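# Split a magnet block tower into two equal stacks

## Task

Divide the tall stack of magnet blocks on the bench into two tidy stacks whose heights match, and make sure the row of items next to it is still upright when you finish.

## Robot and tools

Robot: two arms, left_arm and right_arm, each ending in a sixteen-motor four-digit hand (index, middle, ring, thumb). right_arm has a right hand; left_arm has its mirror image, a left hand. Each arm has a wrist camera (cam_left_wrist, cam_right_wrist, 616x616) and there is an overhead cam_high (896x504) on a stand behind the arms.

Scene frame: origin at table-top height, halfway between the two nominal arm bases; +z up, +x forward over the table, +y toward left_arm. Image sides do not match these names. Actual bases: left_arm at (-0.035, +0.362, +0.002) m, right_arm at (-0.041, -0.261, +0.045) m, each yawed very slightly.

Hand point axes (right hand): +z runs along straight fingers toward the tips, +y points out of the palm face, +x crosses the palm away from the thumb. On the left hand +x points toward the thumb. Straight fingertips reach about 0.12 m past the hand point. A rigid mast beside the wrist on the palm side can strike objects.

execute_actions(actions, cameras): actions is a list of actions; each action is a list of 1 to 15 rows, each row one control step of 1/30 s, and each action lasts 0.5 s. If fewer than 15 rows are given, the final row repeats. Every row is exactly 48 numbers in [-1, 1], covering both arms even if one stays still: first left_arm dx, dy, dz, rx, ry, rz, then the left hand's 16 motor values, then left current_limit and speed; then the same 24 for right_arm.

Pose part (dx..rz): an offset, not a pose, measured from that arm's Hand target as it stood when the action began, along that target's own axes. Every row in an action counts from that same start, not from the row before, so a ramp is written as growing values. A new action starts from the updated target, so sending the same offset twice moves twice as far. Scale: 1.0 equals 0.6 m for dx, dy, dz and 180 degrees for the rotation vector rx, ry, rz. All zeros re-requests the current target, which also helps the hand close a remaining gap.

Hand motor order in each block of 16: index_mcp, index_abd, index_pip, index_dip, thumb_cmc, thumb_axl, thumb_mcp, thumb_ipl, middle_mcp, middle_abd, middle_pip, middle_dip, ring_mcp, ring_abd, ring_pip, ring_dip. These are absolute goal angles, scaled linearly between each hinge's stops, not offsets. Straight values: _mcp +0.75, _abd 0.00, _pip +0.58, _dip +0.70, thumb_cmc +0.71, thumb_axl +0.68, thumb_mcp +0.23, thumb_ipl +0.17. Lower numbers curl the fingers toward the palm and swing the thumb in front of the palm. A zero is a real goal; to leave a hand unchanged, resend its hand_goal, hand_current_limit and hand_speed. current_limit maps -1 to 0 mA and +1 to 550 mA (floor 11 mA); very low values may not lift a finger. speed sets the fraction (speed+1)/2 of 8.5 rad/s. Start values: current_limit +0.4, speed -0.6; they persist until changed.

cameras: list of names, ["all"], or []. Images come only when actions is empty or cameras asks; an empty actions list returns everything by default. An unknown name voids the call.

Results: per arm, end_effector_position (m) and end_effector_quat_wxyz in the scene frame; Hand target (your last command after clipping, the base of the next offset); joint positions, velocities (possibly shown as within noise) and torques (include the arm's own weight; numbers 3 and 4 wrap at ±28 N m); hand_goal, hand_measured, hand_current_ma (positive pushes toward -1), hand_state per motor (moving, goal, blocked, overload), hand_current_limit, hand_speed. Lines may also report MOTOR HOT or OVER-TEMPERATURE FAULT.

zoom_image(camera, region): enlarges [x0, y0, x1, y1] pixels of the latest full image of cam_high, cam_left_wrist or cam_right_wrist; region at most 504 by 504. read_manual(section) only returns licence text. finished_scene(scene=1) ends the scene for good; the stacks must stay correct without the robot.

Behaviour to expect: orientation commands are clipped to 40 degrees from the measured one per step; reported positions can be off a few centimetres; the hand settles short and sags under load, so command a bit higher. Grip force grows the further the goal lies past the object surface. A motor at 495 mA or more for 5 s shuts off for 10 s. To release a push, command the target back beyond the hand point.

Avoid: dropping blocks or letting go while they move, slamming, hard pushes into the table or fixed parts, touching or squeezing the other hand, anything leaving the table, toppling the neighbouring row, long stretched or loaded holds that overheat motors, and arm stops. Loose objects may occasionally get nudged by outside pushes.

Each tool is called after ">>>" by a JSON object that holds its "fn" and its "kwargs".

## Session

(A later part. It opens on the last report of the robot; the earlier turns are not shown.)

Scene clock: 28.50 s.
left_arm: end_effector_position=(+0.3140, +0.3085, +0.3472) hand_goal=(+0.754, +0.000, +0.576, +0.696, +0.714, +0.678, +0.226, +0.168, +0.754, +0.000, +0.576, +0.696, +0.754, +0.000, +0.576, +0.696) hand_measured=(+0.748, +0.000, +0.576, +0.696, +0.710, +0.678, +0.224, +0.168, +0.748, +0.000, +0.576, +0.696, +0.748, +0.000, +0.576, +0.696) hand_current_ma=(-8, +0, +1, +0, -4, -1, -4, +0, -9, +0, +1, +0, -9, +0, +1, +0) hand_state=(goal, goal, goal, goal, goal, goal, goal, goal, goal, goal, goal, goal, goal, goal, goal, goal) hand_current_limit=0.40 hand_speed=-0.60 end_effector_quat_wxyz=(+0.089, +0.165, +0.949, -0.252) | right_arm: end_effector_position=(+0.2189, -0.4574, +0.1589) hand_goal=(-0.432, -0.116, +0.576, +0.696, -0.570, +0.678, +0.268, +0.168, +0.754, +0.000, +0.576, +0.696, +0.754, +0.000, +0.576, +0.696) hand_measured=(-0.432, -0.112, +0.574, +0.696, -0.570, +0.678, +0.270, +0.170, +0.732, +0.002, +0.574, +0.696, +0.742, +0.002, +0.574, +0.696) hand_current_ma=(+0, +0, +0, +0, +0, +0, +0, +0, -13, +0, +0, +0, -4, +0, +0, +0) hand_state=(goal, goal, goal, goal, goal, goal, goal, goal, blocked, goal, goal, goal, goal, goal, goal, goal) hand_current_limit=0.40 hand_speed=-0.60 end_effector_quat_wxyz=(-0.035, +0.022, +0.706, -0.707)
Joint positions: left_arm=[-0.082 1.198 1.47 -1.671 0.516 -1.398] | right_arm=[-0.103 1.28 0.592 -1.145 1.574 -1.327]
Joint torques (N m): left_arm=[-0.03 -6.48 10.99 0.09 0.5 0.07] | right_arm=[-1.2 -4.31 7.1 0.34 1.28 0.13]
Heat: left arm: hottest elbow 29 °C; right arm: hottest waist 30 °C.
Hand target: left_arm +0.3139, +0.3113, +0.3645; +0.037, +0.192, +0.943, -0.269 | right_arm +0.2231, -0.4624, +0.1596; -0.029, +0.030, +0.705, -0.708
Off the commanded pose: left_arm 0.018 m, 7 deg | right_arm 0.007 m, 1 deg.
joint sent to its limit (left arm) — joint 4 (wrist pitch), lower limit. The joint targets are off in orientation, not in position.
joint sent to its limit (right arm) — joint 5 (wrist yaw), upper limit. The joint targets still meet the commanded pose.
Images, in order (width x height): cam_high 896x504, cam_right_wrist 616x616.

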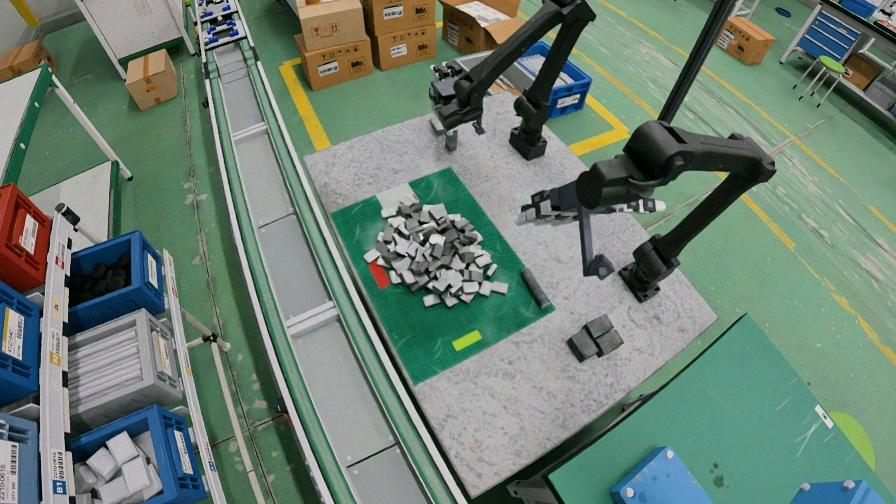

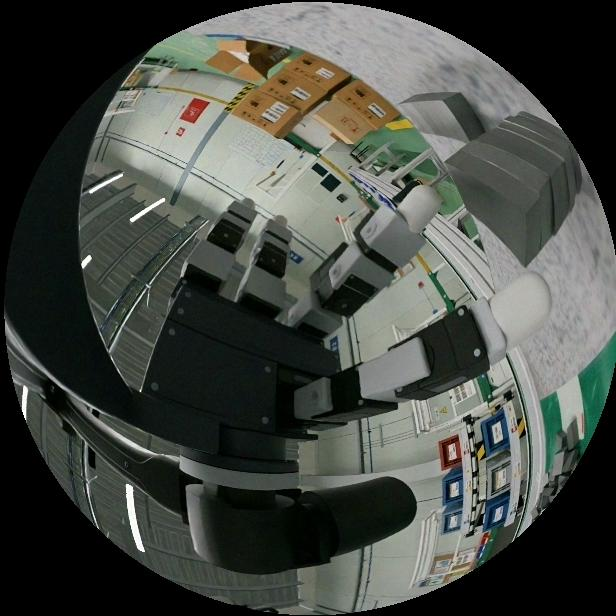

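>>> {"fn": "execute_actions", "kwargs": {"actions": [[[0,0,0,0,0,0,0.754,0,0.576,0.696,0.714,0.678,0.226,0.168,0.754,0,0.576,0.696,0.754,0,0.576,0.696,0.4,-0.6,0.0258,-0.0167,-0.0067,-0.0244,0,0,-0.483,-0.19,0.576,0.696,-0.571,0.678,0.291,0.168,0.754,0,0.576,0.696,0.754,0,0.576,0.696,0.4,-0.6]],[[0,0,0,0,0,0,0.754,0,0.576,0.696,0.714,0.678,0.226,0.168,0.754,0,0.576,0.696,0.754,0,0.576,0.696,0.4,-0.6,0,0,0,0,0,0,-0.483,-0.19,0.576,0.696,-0.571,0.678,0.291,0.168,0.754,0,0.576,0.696,0.754,0,0.576,0.696,0.4,-0.6]]], "cameras": ["cam_high","cam_right_wrist"]}}

>>> {"fn": "zoom_image", "kwargs": {"camera": "cam_right_wrist", "region": [400, 80, 616, 360]}}

>>> {"fn": "zoom_image", "kwargs": {"camera": "cam_high", "region": [410, 80, 490, 170]}}

Scene clock: 33.03 s.
left_arm: end_effector_position=(+0.3140, +0.3085, +0.3472) hand_goal=(+0.754, +0.000, +0.576, +0.696, +0.714, +0.678, +0.226, +0.168, +0.754, +0.000, +0.576, +0.696, +0.754, +0.000, +0.576, +0.696) hand_measured=(+0.748, +0.000, +0.576, +0.696, +0.710, +0.678, +0.224, +0.168, +0.748, +0.000, +0.576, +0.696, +0.748, +0.000, +0.576, +0.696) hand_current_ma=(-8, +0, +1, +0, -4, -1, -4, +0, -9, +0, +1, +0, -9, +0, +1, +0) hand_state=(goal, goal, goal, goal, goal, goal, goal, goal, goal, goal, goal, goal, goal, goal, goal, goal) hand_current_limit=0.40 hand_speed=-0.60 end_effector_quat_wxyz=(+0.089, +0.165, +0.949, -0.252) | right_arm: end_effector_position=(+0.2108, -0.4534, +0.1672) hand_goal=(-0.482, -0.190, +0.576, +0.696, -0.570, +0.678, +0.292, +0.168, +0.754, +0.000, +0.576, +0.696, +0.754, +0.000, +0.576, +0.696) hand_measured=(-0.480, -0.184, +0.574, +0.696, -0.570, +0.678, +0.290, +0.170, +0.734, +0.002, +0.574, +0.696, +0.742, +0.002, +0.574, +0.696) hand_current_ma=(+0, +1, +0, +0, +0, +0, +0, +0, -11, +0, +0, +0, -4, +0, +0, +0) hand_state=(goal, goal, goal, goal, goal, goal, goal, goal, blocked, goal, goal, goal, goal, goal, goal, goal) hand_current_limit=0.40 hand_speed=-0.60 end_effector_quat_wxyz=(-0.036, +0.031, +0.727, -0.685)
Joint positions: left_arm=[-0.082 1.198 1.47 -1.671 0.516 -1.398] | right_arm=[-0.111 1.177 0.578 -1.071 1.512 -1.481]
Joint torques (N m): left_arm=[0.44 -6.12 10.82 -0.05 0.54 0.03] | right_arm=[-1.2 -5.89 6.8 0.44 0.94 -0.18]
Heat: left arm: hottest elbow 30 °C; right arm: hottest waist 30 °C.
Hand target: left_arm +0.3139, +0.3113, +0.3645; +0.037, +0.192, +0.943, -0.269 | right_arm +0.2080, -0.4570, +0.1696; -0.028, +0.031, +0.732, -0.680
Off the commanded pose: left_arm 0.018 m, 7 deg | right_arm 0.005 m, 1 deg.
joint sent to its limit (left arm) — joint 4 (wrist pitch), lower limit. The joint targets are off in orientation, not in position.
Images, in order (width x height): cam_high 896x504, cam_right_wrist 616x616.

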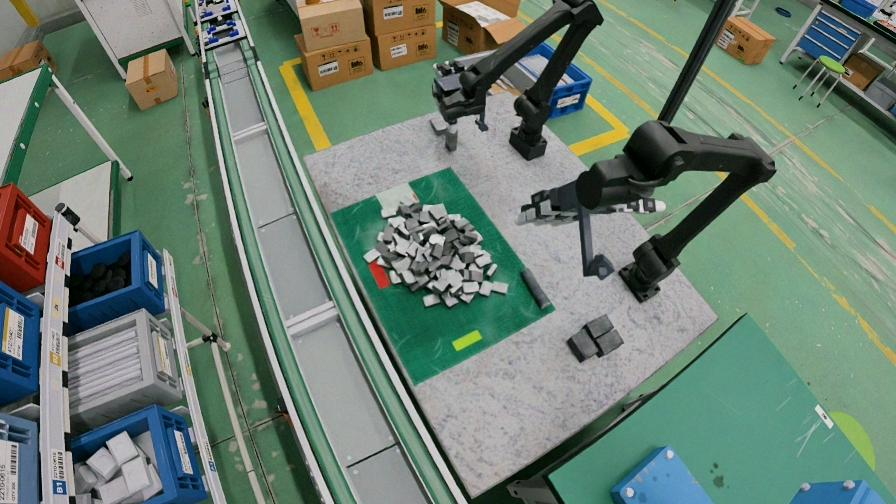

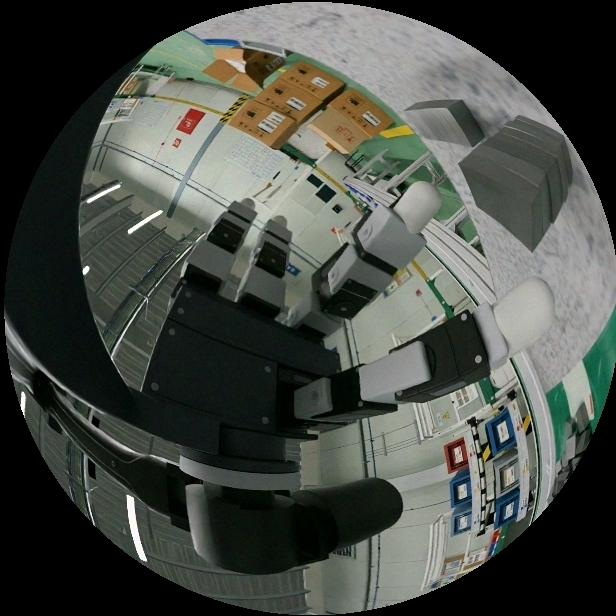

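Scaled by 1.800 from the camera's 616x616 image, which has a finer 880x880 frame.

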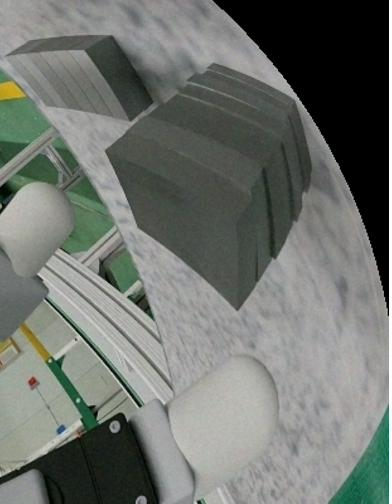

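Scaled by 5.600 from the camera's 896x504 image, which has a finer 1280x720 frame.

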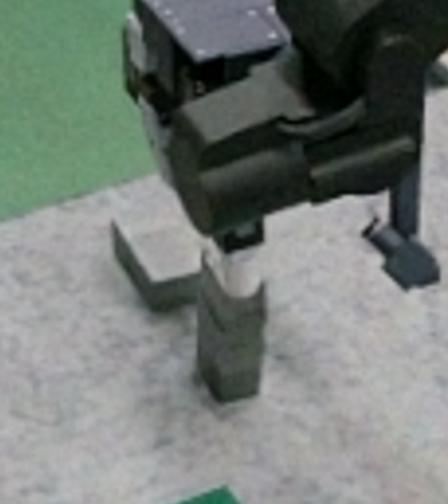

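>>> {"fn": "execute_actions", "kwargs": {"actions": [[[0,0,0,0,0,0,0.754,0,0.576,0.696,0.714,0.678,0.226,0.168,0.754,0,0.576,0.696,0.754,0,0.576,0.696,0.4,-0.6,0.0175,0.022,-0.006,0,0,0,-0.483,-0.158,0.576,0.696,-0.571,0.678,0.291,0.168,0.754,0,0.576,0.696,0.754,0,0.576,0.696,0.4,-0.6]],[[0,0,0,0,0,0,0.754,0,0.576,0.696,0.714,0.678,0.226,0.168,0.754,0,0.576,0.696,0.754,0,0.576,0.696,0.4,-0.6,0,0,0,0,0,0,-0.483,-0.158,0.576,0.696,-0.571,0.678,0.291,0.168,0.754,0,0.576,0.696,0.754,0,0.576,0.696,0.4,-0.6]]], "cameras": ["cam_high","cam_right_wrist"]}}

>>> {"fn": "zoom_image", "kwargs": {"camera": "cam_right_wrist", "region": [430, 100, 616, 286]}}

>>> {"fn": "zoom_image", "kwargs": {"camera": "cam_high", "region": [410, 80, 490, 170]}}

Scene clock: 35.63 s.
left_arm: end_effector_position=(+0.3140, +0.3085, +0.3472) hand_goal=(+0.754, +0.000, +0.576, +0.696, +0.714, +0.678, +0.226, +0.168, +0.754, +0.000, +0.576, +0.696, +0.754, +0.000, +0.576, +0.696) hand_measured=(+0.748, +0.000, +0.576, +0.696, +0.710, +0.678, +0.224, +0.168, +0.748, +0.000, +0.576, +0.696, +0.748, +0.000, +0.576, +0.696) hand_current_ma=(-8, +0, +1, +0, -4, -1, -4, +0, -9, +0, +1, +0, -9, +0, +1, +0) hand_state=(goal, goal, goal, goal, goal, goal, goal, goal, goal, goal, goal, goal, goal, goal, goal, goal) hand_current_limit=0.40 hand_speed=-0.60 end_effector_quat_wxyz=(+0.089, +0.165, +0.949, -0.252) | right_arm: end_effector_position=(+0.1980, -0.4513, +0.1545) hand_goal=(-0.482, -0.158, +0.576, +0.696, -0.570, +0.678, +0.292, +0.168, +0.754, +0.000, +0.576, +0.696, +0.754, +0.000, +0.576, +0.696) hand_measured=(-0.480, -0.160, +0.574, +0.696, -0.570, +0.678, +0.290, +0.170, +0.734, +0.002, +0.574, +0.696, +0.742, +0.002, +0.574, +0.696) hand_current_ma=(+0, +0, +0, +0, +0, +0, +0, +0, -11, +0, +0, +0, -4, +0, +0, +0) hand_state=(goal, goal, goal, goal, goal, goal, goal, goal, blocked, goal, goal, goal, goal, goal, goal, goal) hand_current_limit=0.40 hand_speed=-0.60 end_effector_quat_wxyz=(-0.034, +0.030, +0.730, -0.682)
Joint positions: left_arm=[-0.082 1.198 1.47 -1.671 0.516 -1.398] | right_arm=[-0.111 1.14 0.517 -0.973 1.504 -1.554]
Joint torques (N m): left_arm=[0.21 -5.83 10.99 -0.16 0.54 0.04] | right_arm=[-0.03 -5.13 6.76 0.54 0.94 -0.19]
Heat: left arm: hottest elbow 30 °C; right arm: hottest waist 30 °C.
Hand target: left_arm +0.3139, +0.3113, +0.3645; +0.037, +0.192, +0.943, -0.269 | right_arm +0.1979, -0.4516, +0.1567; -0.028, +0.031, +0.732, -0.680
Off the commanded pose: left_arm 0.018 m, 7 deg | right_arm 0.002 m, 1 deg.
joint sent to its limit (left arm) — joint 4 (wrist pitch), lower limit. The joint targets are off in orientation, not in position.
Images, in order (width x height): cam_high 896x504, cam_right_wrist 616x616.

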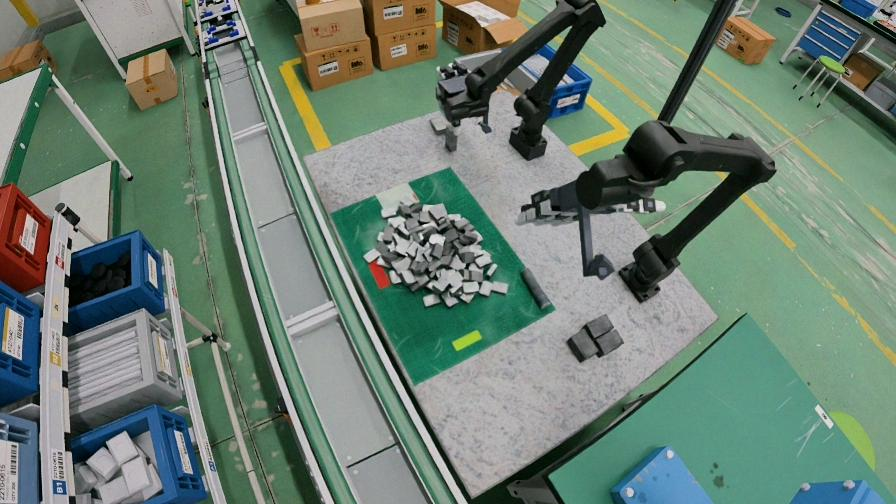

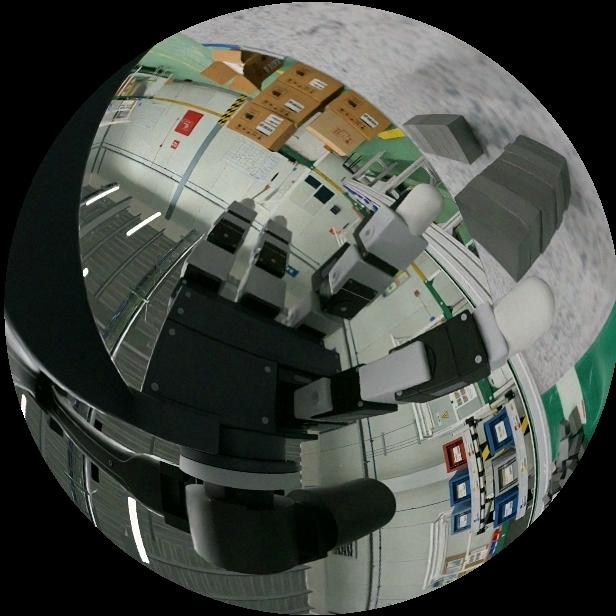

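Scaled by 2.710 from the camera's 616x616 image, which has a finer 880x880 frame.

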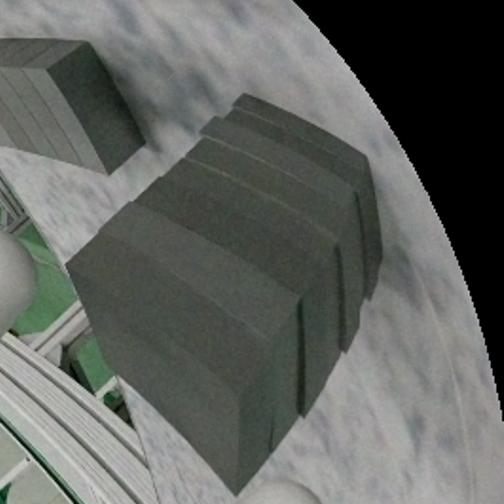

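Scaled by 5.600 from the camera's 896x504 image, which has a finer 1280x720 frame.

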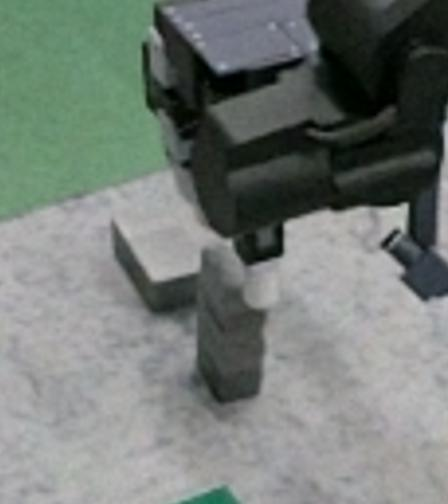

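>>> {"fn": "execute_actions", "kwargs": {"actions": [[[0,0,0,0,0,0,0.754,0,0.576,0.696,0.714,0.678,0.226,0.168,0.754,0,0.576,0.696,0.754,0,0.576,0.696,0.4,-0.6,-0.0075,0.0238,0,0,0,0,-0.483,-0.15,0.576,0.696,-0.571,0.678,0.291,0.168,0.754,0,0.576,0.696,0.754,0,0.576,0.696,0.4,-0.6]],[[0,0,0,0,0,0,0.754,0,0.576,0.696,0.714,0.678,0.226,0.168,0.754,0,0.576,0.696,0.754,0,0.576,0.696,0.4,-0.6,0,0,0,0,0,0,-0.483,-0.15,0.576,0.696,-0.571,0.678,0.291,0.168,0.754,0,0.576,0.696,0.754,0,0.576,0.696,0.4,-0.6]]], "cameras": ["cam_high","cam_right_wrist"]}}

>>> {"fn": "zoom_image", "kwargs": {"camera": "cam_right_wrist", "region": [400, 150, 600, 350]}}

>>> {"fn": "zoom_image", "kwargs": {"camera": "cam_high", "region": [410, 80, 490, 170]}}

Scene clock: 37.73 s.
left_arm: end_effector_position=(+0.3140, +0.3085, +0.3472) hand_goal=(+0.754, +0.000, +0.576, +0.696, +0.714, +0.678, +0.226, +0.168, +0.754, +0.000, +0.576, +0.696, +0.754, +0.000, +0.576, +0.696) hand_measured=(+0.748, +0.000, +0.576, +0.696, +0.710, +0.678, +0.224, +0.168, +0.748, +0.000, +0.576, +0.696, +0.748, +0.000, +0.576, +0.696) hand_current_ma=(-8, +0, +1, +0, -4, -1, -4, +0, -9, +0, +1, +0, -9, +0, +1, +0) hand_state=(goal, goal, goal, goal, goal, goal, goal, goal, goal, goal, goal, goal, goal, goal, goal, goal) hand_current_limit=0.40 hand_speed=-0.60 end_effector_quat_wxyz=(+0.089, +0.165, +0.949, -0.252) | right_arm: end_effector_position=(+0.2026, -0.4515, +0.1449) hand_goal=(-0.482, -0.150, +0.576, +0.696, -0.570, +0.678, +0.292, +0.168, +0.754, +0.000, +0.576, +0.696, +0.754, +0.000, +0.576, +0.696) hand_measured=(-0.480, -0.152, +0.574, +0.696, -0.570, +0.678, +0.290, +0.170, +0.734, +0.002, +0.574, +0.696, +0.742, +0.002, +0.574, +0.696) hand_current_ma=(+0, +0, +0, +0, +0, +0, +0, +0, -11, +0, +0, +0, -4, +0, +0, +0) hand_state=(goal, goal, goal, goal, goal, goal, goal, goal, blocked, goal, goal, goal, goal, goal, goal, goal) hand_current_limit=0.40 hand_speed=-0.60 end_effector_quat_wxyz=(-0.026, +0.036, +0.730, -0.682)
Joint positions: left_arm=[-0.082 1.198 1.47 -1.671 0.516 -1.398] | right_arm=[-0.111 1.161 0.5 -0.89 1.502 -1.58]
Joint torques (N m): left_arm=[0.32 -5.89 10.93 0.06 0.55 -0.01] | right_arm=[0.09 -3.6 6.63 0.58 0.95 -0.16]
Heat: left arm: hottest elbow 30 °C; right arm: hottest waist 30 °C.
Hand target: left_arm +0.3139, +0.3113, +0.3645; +0.037, +0.192, +0.943, -0.269 | right_arm +0.2026, -0.4509, +0.1425; -0.027, +0.031, +0.732, -0.680
Off the commanded pose: left_arm 0.018 m, 7 deg | right_arm 0.003 m, 1 deg.
joint sent to its limit (left arm) — joint 4 (wrist pitch), lower limit. The joint targets are off in orientation, not in position.
Images, in order (width x height): cam_high 896x504, cam_right_wrist 616x616.

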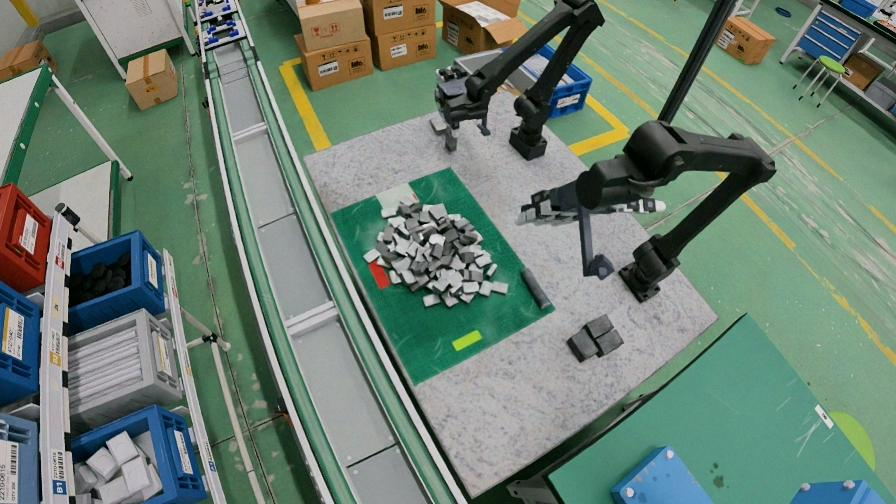

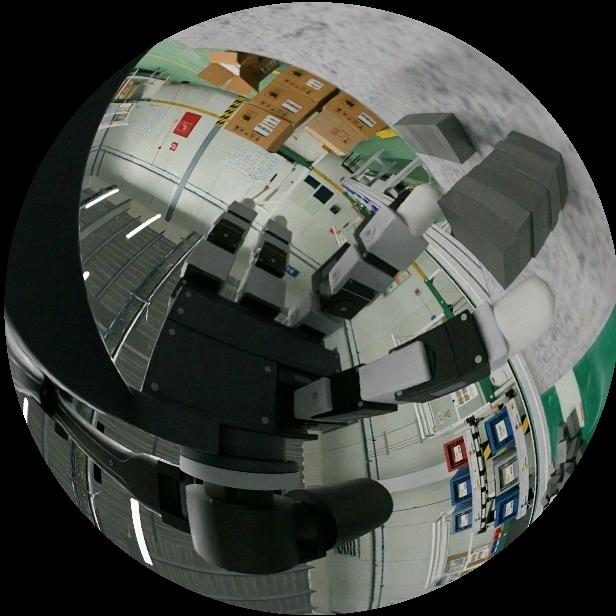

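Scaled by 2.520 from the camera's 616x616 image, which has a finer 880x880 frame.

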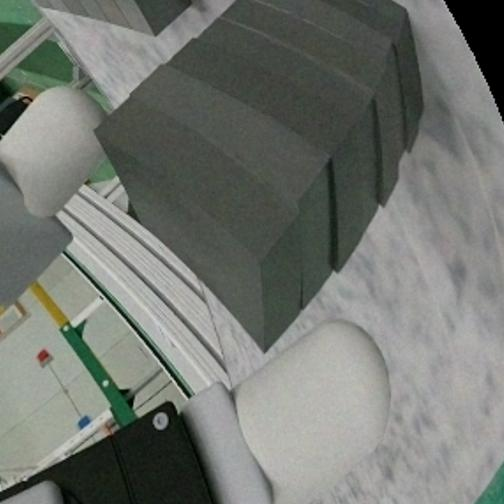

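Scaled by 5.600 from the camera's 896x504 image, which has a finer 1280x720 frame.

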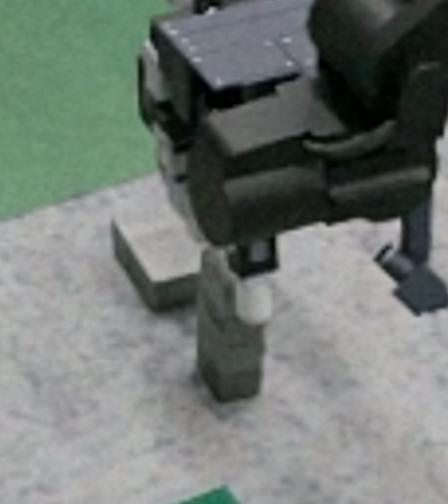

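>>> {"fn": "execute_actions", "kwargs": {"actions": [[[0,0,0,0,0,0,0.754,0,0.576,0.696,0.714,0.678,0.226,0.168,0.754,0,0.576,0.696,0.754,0,0.576,0.696,0.4,-0.6,-0.002,0.0075,0,0,0,0,-0.483,-0.13,0.576,0.696,-0.571,0.678,0.291,0.168,0.754,0,0.576,0.696,0.754,0,0.576,0.696,0.4,-0.6]],[[0,0,0,0,0,0,0.754,0,0.576,0.696,0.714,0.678,0.226,0.168,0.754,0,0.576,0.696,0.754,0,0.576,0.696,0.4,-0.6,0,0,0,0,0,0,-0.556,-0.13,0.576,0.696,-0.571,0.678,0.22,0.168,0.754,0,0.576,0.696,0.754,0,0.576,0.696,0.4,-0.8]],[[0,0,0,0,0,0,0.754,0,0.576,0.696,0.714,0.678,0.226,0.168,0.754,0,0.576,0.696,0.754,0,0.576,0.696,0.4,-0.6,0,0,0,0,0,0,-0.6,-0.13,0.576,0.696,-0.571,0.678,0.18,0.168,0.754,0,0.576,0.696,0.754,0,0.576,0.696,0.4,-0.8]]], "cameras": ["cam_high","cam_right_wrist"]}}

>>> {"fn": "zoom_image", "kwargs": {"camera": "cam_right_wrist", "region": [400, 150, 600, 350]}}

>>> {"fn": "zoom_image", "kwargs": {"camera": "cam_high", "region": [410, 80, 490, 170]}}

Scene clock: 40.57 s.
left_arm: end_effector_position=(+0.3140, +0.3085, +0.3472) hand_goal=(+0.754, +0.000, +0.576, +0.696, +0.714, +0.678, +0.226, +0.168, +0.754, +0.000, +0.576, +0.696, +0.754, +0.000, +0.576, +0.696) hand_measured=(+0.748, +0.000, +0.576, +0.696, +0.710, +0.678, +0.224, +0.168, +0.748, +0.000, +0.576, +0.696, +0.748, +0.000, +0.576, +0.696) hand_current_ma=(-8, +0, +1, +0, -4, -1, -4, +0, -9, +0, +1, +0, -9, +0, +1, +0) hand_state=(goal, goal, goal, goal, goal, goal, goal, goal, goal, goal, goal, goal, goal, goal, goal, goal) hand_current_limit=0.40 hand_speed=-0.60 end_effector_quat_wxyz=(+0.089, +0.165, +0.949, -0.252) | right_arm: end_effector_position=(+0.2034, -0.4514, +0.1419) hand_goal=(-0.600, -0.130, +0.576, +0.696, -0.570, +0.678, +0.180, +0.168, +0.754, +0.000, +0.576, +0.696, +0.754, +0.000, +0.576, +0.696) hand_measured=(-0.556, -0.132, +0.584, +0.698, -0.570, +0.678, +0.214, +0.174, +0.734, +0.002, +0.574, +0.696, +0.742, +0.002, +0.574, +0.696) hand_current_ma=(+44, +0, +2, +0, +0, +0, +42, +2, -11, +0, +0, +0, -4, +0, +0, +0) hand_state=(blocked, goal, goal, goal, goal, goal, blocked, goal, blocked, goal, goal, goal, goal, goal, goal, goal) hand_current_limit=0.40 hand_speed=-0.80 end_effector_quat_wxyz=(-0.025, +0.038, +0.730, -0.682)
Joint positions: left_arm=[-0.082 1.198 1.47 -1.671 0.516 -1.398] | right_arm=[-0.111 1.168 0.495 -0.87 1.501 -1.583]
Joint torques (N m): left_arm=[0.62 -6.36 10.99 -0.02 0.56 0.02] | right_arm=[0.26 -3.02 6.58 0.7 0.97 -0.17]
Heat: left arm: hottest elbow 30 °C; right arm: hottest waist 30 °C.
Hand target: left_arm +0.3139, +0.3113, +0.3645; +0.037, +0.192, +0.943, -0.269 | right_arm +0.2039, -0.4507, +0.1380; -0.027, +0.031, +0.732, -0.680
Off the commanded pose: left_arm 0.018 m, 7 deg | right_arm 0.004 m, 1 deg.
joint sent to its limit (left arm) — joint 4 (wrist pitch), lower limit. The joint targets are off in orientation, not in position.
Images, in order (width x height): cam_high 896x504, cam_right_wrist 616x616.

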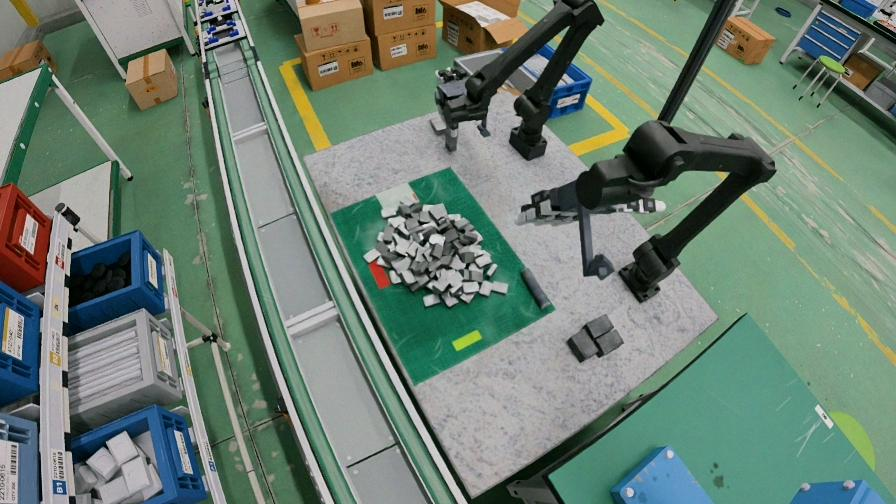

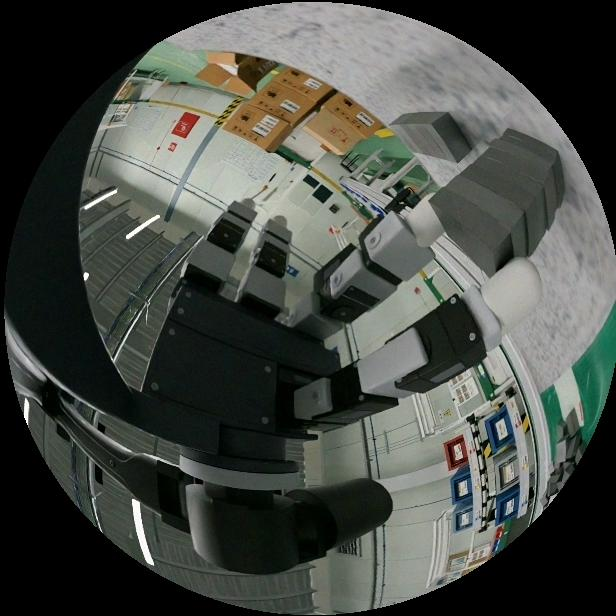

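Scaled by 2.520 from the camera's 616x616 image, which has a finer 880x880 frame.

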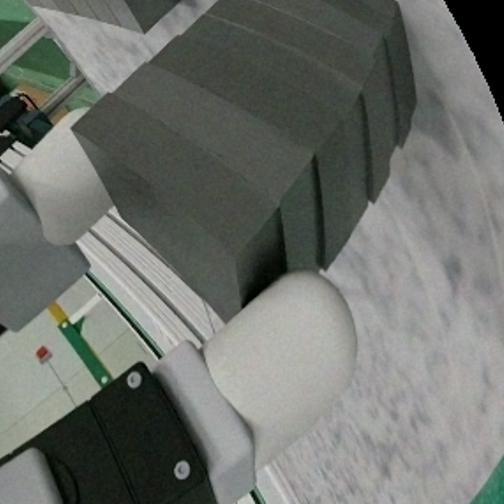

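Scaled by 5.600 from the camera's 896x504 image, which has a finer 1280x720 frame.

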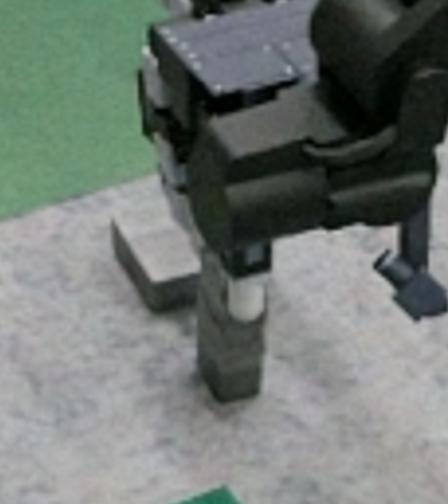

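>>> {"fn": "execute_actions", "kwargs": {"actions": [[[0,0,0,0,0,0,0.754,0,0.576,0.696,0.714,0.678,0.226,0.168,0.754,0,0.576,0.696,0.754,0,0.576,0.696,0.4,-0.6,0,0,0,0,0,0,-0.71,-0.13,0.48,0.645,-0.571,0.678,0.12,0.12,0.754,0,0.576,0.696,0.754,0,0.576,0.696,0.4,-0.8]],[[0,0,0,0,0,0,0.754,0,0.576,0.696,0.714,0.678,0.226,0.168,0.754,0,0.576,0.696,0.754,0,0.576,0.696,0.4,-0.6,0,0,0,0,0,0,-0.857,-0.13,0.386,0.595,-0.571,0.678,0.023,0.071,0.754,0,0.576,0.696,0.754,0,0.576,0.696,0.4,-0.8]]], "cameras": ["cam_high","cam_right_wrist"]}}

>>> {"fn": "zoom_image", "kwargs": {"camera": "cam_right_wrist", "region": [400, 150, 600, 350]}}

Scene clock: 42.23 s.
left_arm: end_effector_position=(+0.3140, +0.3085, +0.3472) hand_goal=(+0.754, +0.000, +0.576, +0.696, +0.714, +0.678, +0.226, +0.168, +0.754, +0.000, +0.576, +0.696, +0.754, +0.000, +0.576, +0.696) hand_measured=(+0.748, +0.000, +0.576, +0.696, +0.710, +0.678, +0.224, +0.168, +0.748, +0.000, +0.576, +0.696, +0.748, +0.000, +0.576, +0.696) hand_current_ma=(-8, +0, +1, +0, -4, -1, -4, +0, -9, +0, +1, +0, -9, +0, +1, +0) hand_state=(goal, goal, goal, goal, goal, goal, goal, goal, goal, goal, goal, goal, goal, goal, goal, goal) hand_current_limit=0.40 hand_speed=-0.60 end_effector_quat_wxyz=(+0.089, +0.165, +0.949, -0.252) | right_arm: end_effector_position=(+0.2038, -0.4515, +0.1419) hand_goal=(-0.856, -0.130, +0.386, +0.596, -0.570, +0.678, +0.024, +0.072, +0.754, +0.000, +0.576, +0.696, +0.754, +0.000, +0.576, +0.696) hand_measured=(-0.558, -0.136, +0.572, +0.684, -0.570, +0.678, +0.212, +0.158, +0.734, +0.002, +0.574, +0.696, +0.742, +0.002, +0.574, +0.696) hand_current_ma=(+385, -1, +385, +143, +0, +0, +385, +233, -11, +0, +0, +0, -4, +0, +0, +0) hand_state=(blocked, goal, blocked, blocked, goal, goal, blocked, blocked, blocked, goal, goal, goal, goal, goal, goal, goal) hand_current_limit=0.40 hand_speed=-0.80 end_effector_quat_wxyz=(-0.025, +0.037, +0.730, -0.682)
Joint positions: left_arm=[-0.082 1.198 1.47 -1.671 0.516 -1.398] | right_arm=[-0.111 1.168 0.495 -0.865 1.501 -1.589]
Joint torques (N m): left_arm=[0.5 -6.77 11.11 -0.1 0.58 0] | right_arm=[0.21 -3.08 6.52 0.68 0.98 -0.16]
Heat: left arm: hottest elbow 30 °C; right arm: hottest waist 30 °C.
Hand target: left_arm +0.3139, +0.3113, +0.3645; +0.037, +0.192, +0.943, -0.269 | right_arm +0.2039, -0.4507, +0.1380; -0.027, +0.031, +0.732, -0.680
Off the commanded pose: left_arm 0.018 m, 7 deg | right_arm 0.004 m, 1 deg.
joint sent to its limit (left arm) — joint 4 (wrist pitch), lower limit. The joint targets are off in orientation, not in position.
Images, in order (width x height): cam_high 896x504, cam_right_wrist 616x616.

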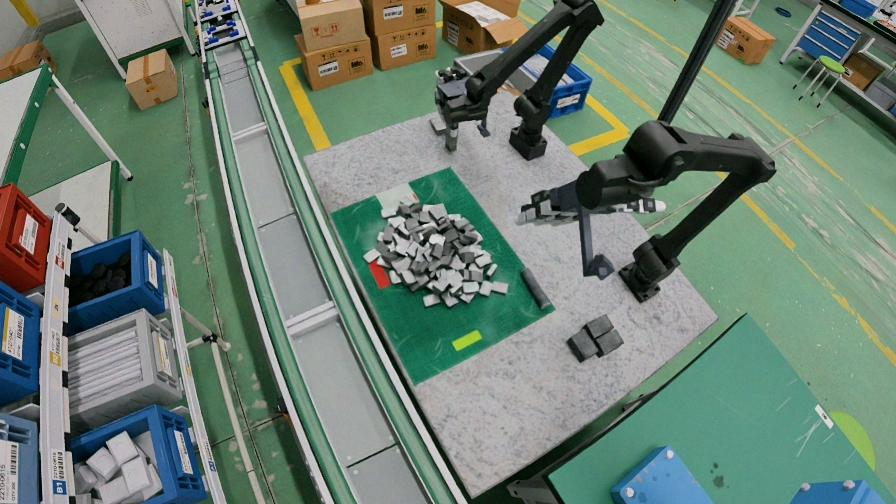

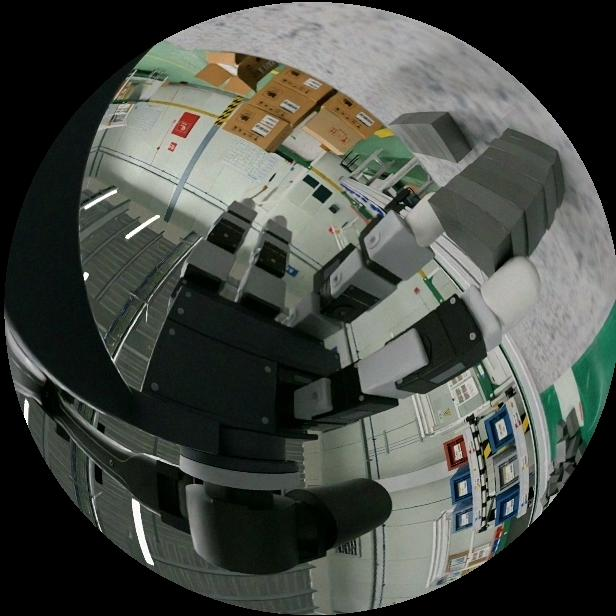

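Scaled by 2.520 from the camera's 616x616 image, which has a finer 880x880 frame.

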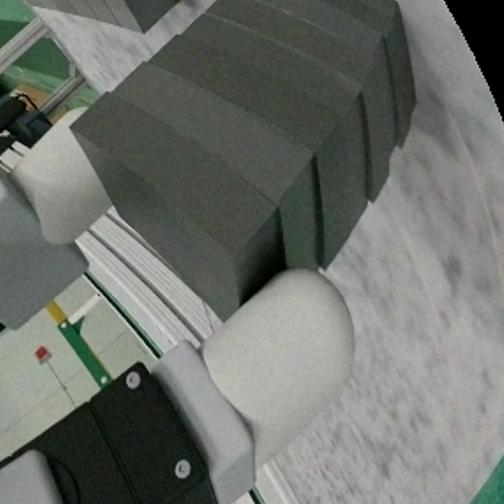

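>>> {"fn": "execute_actions", "kwargs": {"actions": [[[0,0,0,0,0,0,0.754,0,0.576,0.696,0.714,0.678,0.226,0.168,0.754,0,0.576,0.696,0.754,0,0.576,0.696,0.4,-0.6,0,-0.012,0,0,0,0,-0.857,-0.13,0.386,0.595,-0.571,0.678,0.023,0.071,0.754,0,0.576,0.696,0.754,0,0.576,0.696,0.4,-0.8]],[[0,0,0,0,0,0,0.754,0,0.576,0.696,0.714,0.678,0.226,0.168,0.754,0,0.576,0.696,0.754,0,0.576,0.696,0.4,-0.6,0,-0.018,0,0,0,0,-0.857,-0.13,0.386,0.595,-0.571,0.678,0.023,0.071,0.754,0,0.576,0.696,0.754,0,0.576,0.696,0.4,-0.8]],[[0,0,0,0,0,0,0.754,0,0.576,0.696,0.714,0.678,0.226,0.168,0.754,0,0.576,0.696,0.754,0,0.576,0.696,0.4,-0.6,0,-0.018,0,0,0,0,-0.857,-0.13,0.386,0.595,-0.571,0.678,0.023,0.071,0.754,0,0.576,0.696,0.754,0,0.576,0.696,0.4,-0.8]]], "cameras": ["cam_high","cam_right_wrist"]}}

>>> {"fn": "zoom_image", "kwargs": {"camera": "cam_right_wrist", "region": [400, 110, 616, 326]}}

>>> {"fn": "zoom_image", "kwargs": {"camera": "cam_high", "region": [410, 80, 490, 170]}}

Scene clock: 44.53 s.
left_arm: end_effector_position=(+0.3140, +0.3085, +0.3472) hand_goal=(+0.754, +0.000, +0.576, +0.696, +0.714, +0.678, +0.226, +0.168, +0.754, +0.000, +0.576, +0.696, +0.754, +0.000, +0.576, +0.696) hand_measured=(+0.748, +0.000, +0.576, +0.696, +0.710, +0.678, +0.224, +0.168, +0.748, +0.000, +0.576, +0.696, +0.748, +0.000, +0.576, +0.696) hand_current_ma=(-8, +0, +1, +0, -4, -1, -4, +0, -9, +0, +1, +0, -9, +0, +1, +0) hand_state=(goal, goal, goal, goal, goal, goal, goal, goal, goal, goal, goal, goal, goal, goal, goal, goal) hand_current_limit=0.40 hand_speed=-0.60 end_effector_quat_wxyz=(+0.089, +0.165, +0.949, -0.252) | right_arm: end_effector_position=(+0.1952, -0.4505, +0.1539) hand_goal=(-0.856, -0.130, +0.386, +0.596, -0.570, +0.678, +0.024, +0.072, +0.754, +0.000, +0.576, +0.696, +0.754, +0.000, +0.576, +0.696) hand_measured=(-0.556, -0.134, +0.572, +0.684, -0.564, +0.678, +0.212, +0.154, +0.734, +0.002, +0.574, +0.696, +0.742, +0.002, +0.574, +0.696) hand_current_ma=(+385, +0, +385, +143, +1, +0, +385, +210, -11, +0, +0, +0, -4, +0, +0, +0) hand_state=(blocked, goal, blocked, blocked, goal, goal, blocked, blocked, blocked, goal, goal, goal, goal, goal, goal, goal) hand_current_limit=0.40 hand_speed=-0.80 end_effector_quat_wxyz=(-0.039, +0.019, +0.731, -0.681)
Joint positions: left_arm=[-0.082 1.198 1.47 -1.671 0.516 -1.398] | right_arm=[-0.111 1.106 0.495 -0.878 1.5 -1.685]
Joint torques (N m): left_arm=[0.79 -5.13 10.71 -0.05 0.62 0.05] | right_arm=[-0.56 -5.07 9.13 0.32 1.02 -0.17]
Heat: left arm: hottest elbow 31 °C; right arm: hottest waist 30 °C.
Hand target: left_arm +0.3139, +0.3113, +0.3645; +0.037, +0.192, +0.943, -0.269 | right_arm +0.2037, -0.4528, +0.1667; -0.027, +0.031, +0.732, -0.680
Off the commanded pose: left_arm 0.018 m, 7 deg | right_arm 0.016 m, 2 deg.
joint sent to its limit (left arm) — joint 4 (wrist pitch), lower limit. The joint targets are off in orientation, not in position.
Images, in order (width x height): cam_high 896x504, cam_right_wrist 616x616.

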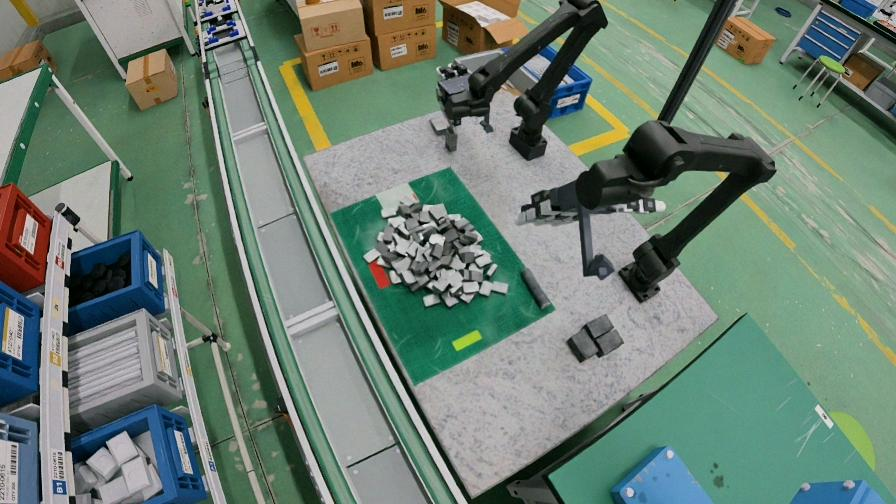

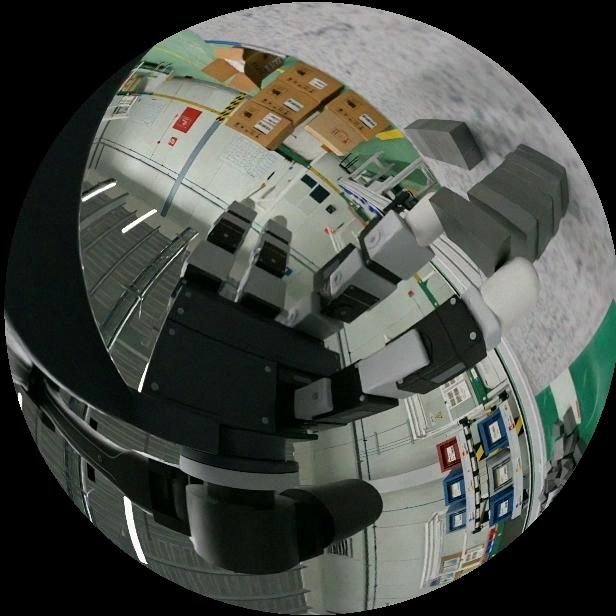

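Scaled by 2.333 from the camera's 616x616 image, which has a finer 880x880 frame.

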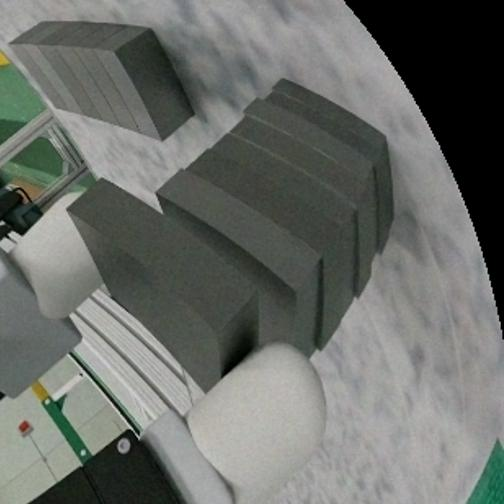

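Scaled by 5.600 from the camera's 896x504 image, which has a finer 1280x720 frame.

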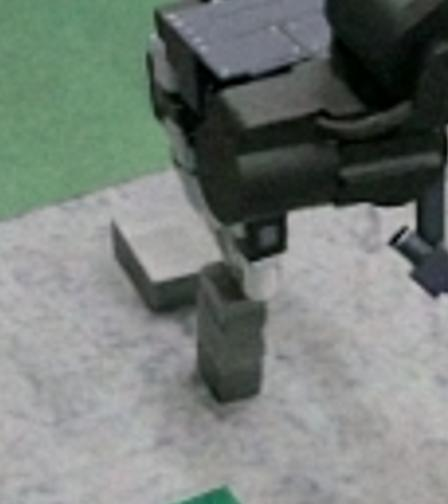

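>>> {"fn": "zoom_image", "kwargs": {"camera": "cam_right_wrist", "region": [460, 135, 580, 270]}}

>>> {"fn": "zoom_image", "kwargs": {"camera": "cam_high", "region": [438, 120, 464, 156]}}

Scaled by 3.733 from the camera's 616x616 image, which has a finer 880x880 frame.

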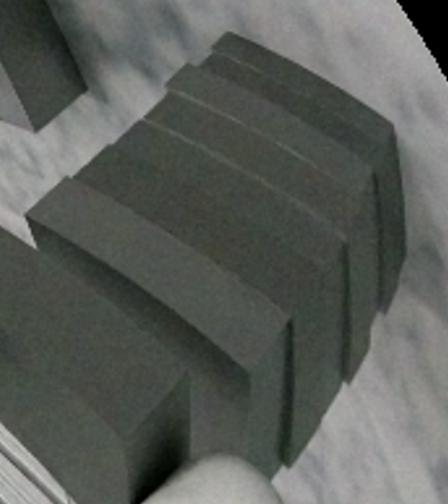

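Scaled by 14.000 from the camera's 896x504 image, which has a finer 1280x720 frame.

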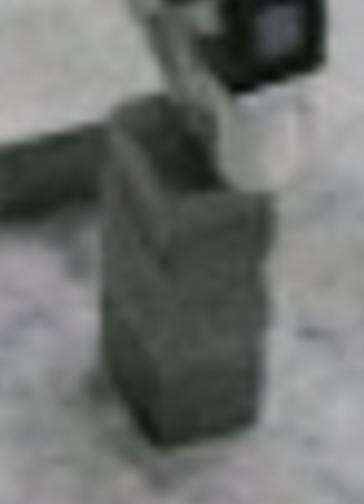

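>>> {"fn": "execute_actions", "kwargs": {"actions": [[[0,0,0,0,0,0,0.754,0,0.576,0.696,0.714,0.678,0.226,0.168,0.754,0,0.576,0.696,0.754,0,0.576,0.696,0.4,-0.6,0,-0.02,0,0,0,0,-0.857,-0.13,0.386,0.595,-0.571,0.678,0.023,0.071,0.754,0,0.576,0.696,0.754,0,0.576,0.696,0.4,-0.8]],[[0,0,0,0,0,0,0.754,0,0.576,0.696,0.714,0.678,0.226,0.168,0.754,0,0.576,0.696,0.754,0,0.576,0.696,0.4,-0.6,-0.03,-0.01,0,0,0,0,-0.857,-0.13,0.386,0.595,-0.571,0.678,0.023,0.071,0.754,0,0.576,0.696,0.754,0,0.576,0.696,0.4,-0.8]],[[0,0,0,0,0,0,0.754,0,0.576,0.696,0.714,0.678,0.226,0.168,0.754,0,0.576,0.696,0.754,0,0.576,0.696,0.4,-0.6,-0.05,0,0,0,0,0,-0.857,-0.13,0.386,0.595,-0.571,0.678,0.023,0.071,0.754,0,0.576,0.696,0.754,0,0.576,0.696,0.4,-0.8]],[[0,0,0,0,0,0,0.754,0,0.576,0.696,0.714,0.678,0.226,0.168,0.754,0,0.576,0.696,0.754,0,0.576,0.696,0.4,-0.6,-0.045,0.02,0,0,0,0,-0.857,-0.13,0.386,0.595,-0.571,0.678,0.023,0.071,0.754,0,0.576,0.696,0.754,0,0.576,0.696,0.4,-0.8]],[[0,0,0,0,0,0,0.754,0,0.576,0.696,0.714,0.678,0.226,0.168,0.754,0,0.576,0.696,0.754,0,0.576,0.696,0.4,-0.6,0,0.03,0,0,0,0,-0.857,-0.13,0.386,0.595,-0.571,0.678,0.023,0.071,0.754,0,0.576,0.696,0.754,0,0.576,0.696,0.4,-0.8]]], "cameras": ["cam_high","cam_right_wrist"]}}

>>> {"fn": "zoom_image", "kwargs": {"camera": "cam_right_wrist", "region": [400, 110, 616, 326]}}

>>> {"fn": "zoom_image", "kwargs": {"camera": "cam_high", "region": [410, 80, 490, 170]}}

Scene clock: 48.70 s.
left_arm: end_effector_position=(+0.3140, +0.3085, +0.3472) hand_goal=(+0.754, +0.000, +0.576, +0.696, +0.714, +0.678, +0.226, +0.168, +0.754, +0.000, +0.576, +0.696, +0.754, +0.000, +0.576, +0.696) hand_measured=(+0.748, +0.000, +0.576, +0.696, +0.710, +0.678, +0.224, +0.168, +0.748, +0.000, +0.576, +0.696, +0.748, +0.000, +0.576, +0.696) hand_current_ma=(-8, +0, +1, +0, -4, -1, -4, +0, -9, +0, +1, +0, -9, +0, +1, +0) hand_state=(goal, goal, goal, goal, goal, goal, goal, goal, goal, goal, goal, goal, goal, goal, goal, goal) hand_current_limit=0.40 hand_speed=-0.60 end_effector_quat_wxyz=(+0.089, +0.165, +0.949, -0.252) | right_arm: end_effector_position=(+0.2588, -0.4557, +0.1438) hand_goal=(-0.856, -0.130, +0.386, +0.596, -0.570, +0.678, +0.024, +0.072, +0.754, +0.000, +0.576, +0.696, +0.754, +0.000, +0.576, +0.696) hand_measured=(-0.554, -0.134, +0.572, +0.684, -0.562, +0.678, +0.212, +0.152, +0.734, +0.002, +0.574, +0.696, +0.742, +0.002, +0.574, +0.696) hand_current_ma=(+385, +0, +385, +143, +2, +0, +385, +201, -11, +0, +0, +0, -4, +0, +0, +0) hand_state=(blocked, goal, blocked, blocked, goal, goal, blocked, blocked, blocked, goal, goal, goal, goal, goal, goal, goal) hand_current_limit=0.40 hand_speed=-0.80 end_effector_quat_wxyz=(-0.047, +0.010, +0.733, -0.678)
Joint positions: left_arm=[-0.082 1.198 1.47 -1.671 0.516 -1.398] | right_arm=[-0.111 1.328 0.638 -0.801 1.496 -1.707]
Joint torques (N m): left_arm=[0.26 -6.83 11.07 0.2 0.55 0.05] | right_arm=[-0.15 -6.18 9.76 0.58 1.13 0.15]
Heat: left arm: hottest elbow 31 °C; right arm: hottest waist 30 °C.
Hand target: left_arm +0.3139, +0.3113, +0.3645; +0.037, +0.192, +0.943, -0.269 | right_arm +0.2784, -0.4581, +0.1548; -0.028, +0.031, +0.732, -0.680
Off the commanded pose: left_arm 0.018 m, 7 deg | right_arm 0.023 m, 3 deg.
joint sent to its limit (left arm) — joint 4 (wrist pitch), lower limit. The joint targets are off in orientation, not in position.
Images, in order (width x height): cam_high 896x504, cam_right_wrist 616x616.

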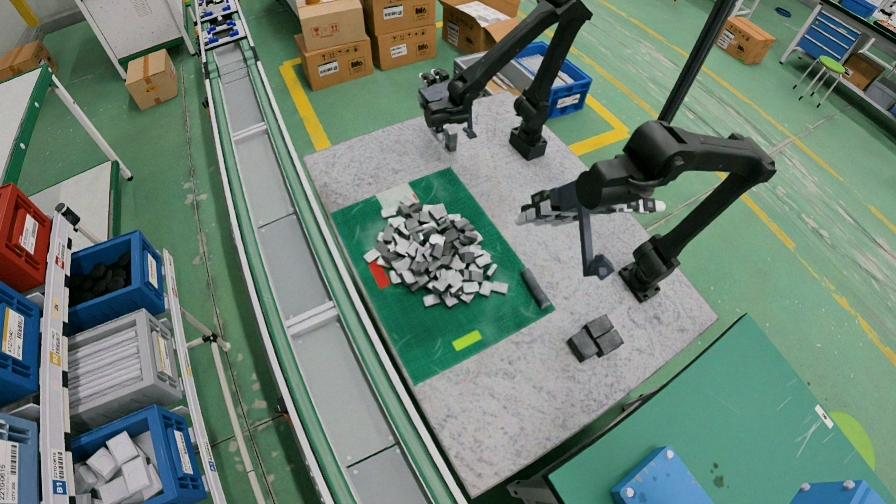

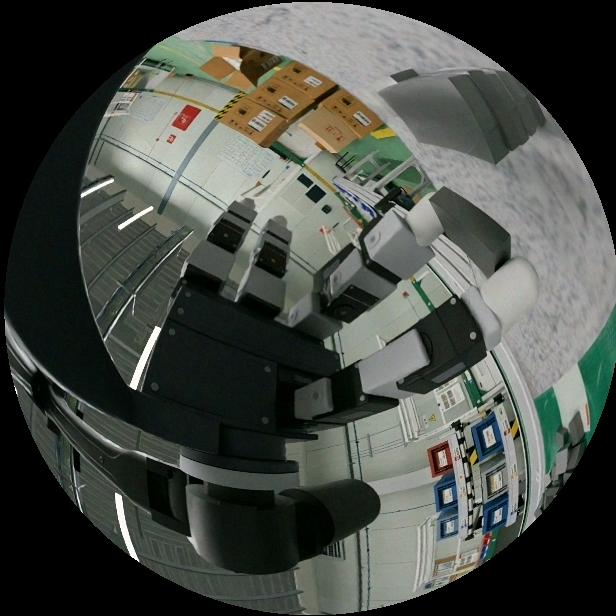

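Scaled by 2.333 from the camera's 616x616 image, which has a finer 880x880 frame.

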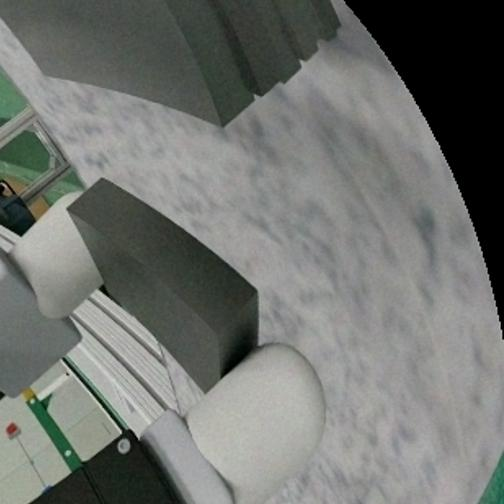

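Scaled by 5.600 from the camera's 896x504 image, which has a finer 1280x720 frame.

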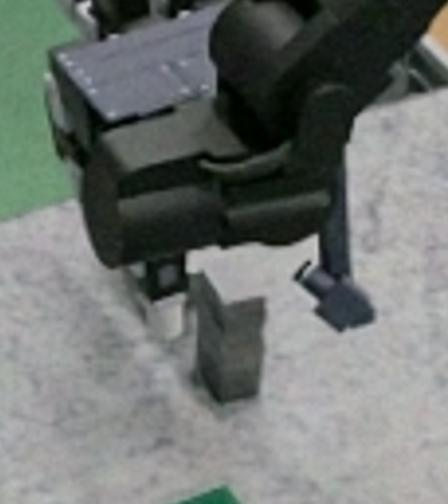

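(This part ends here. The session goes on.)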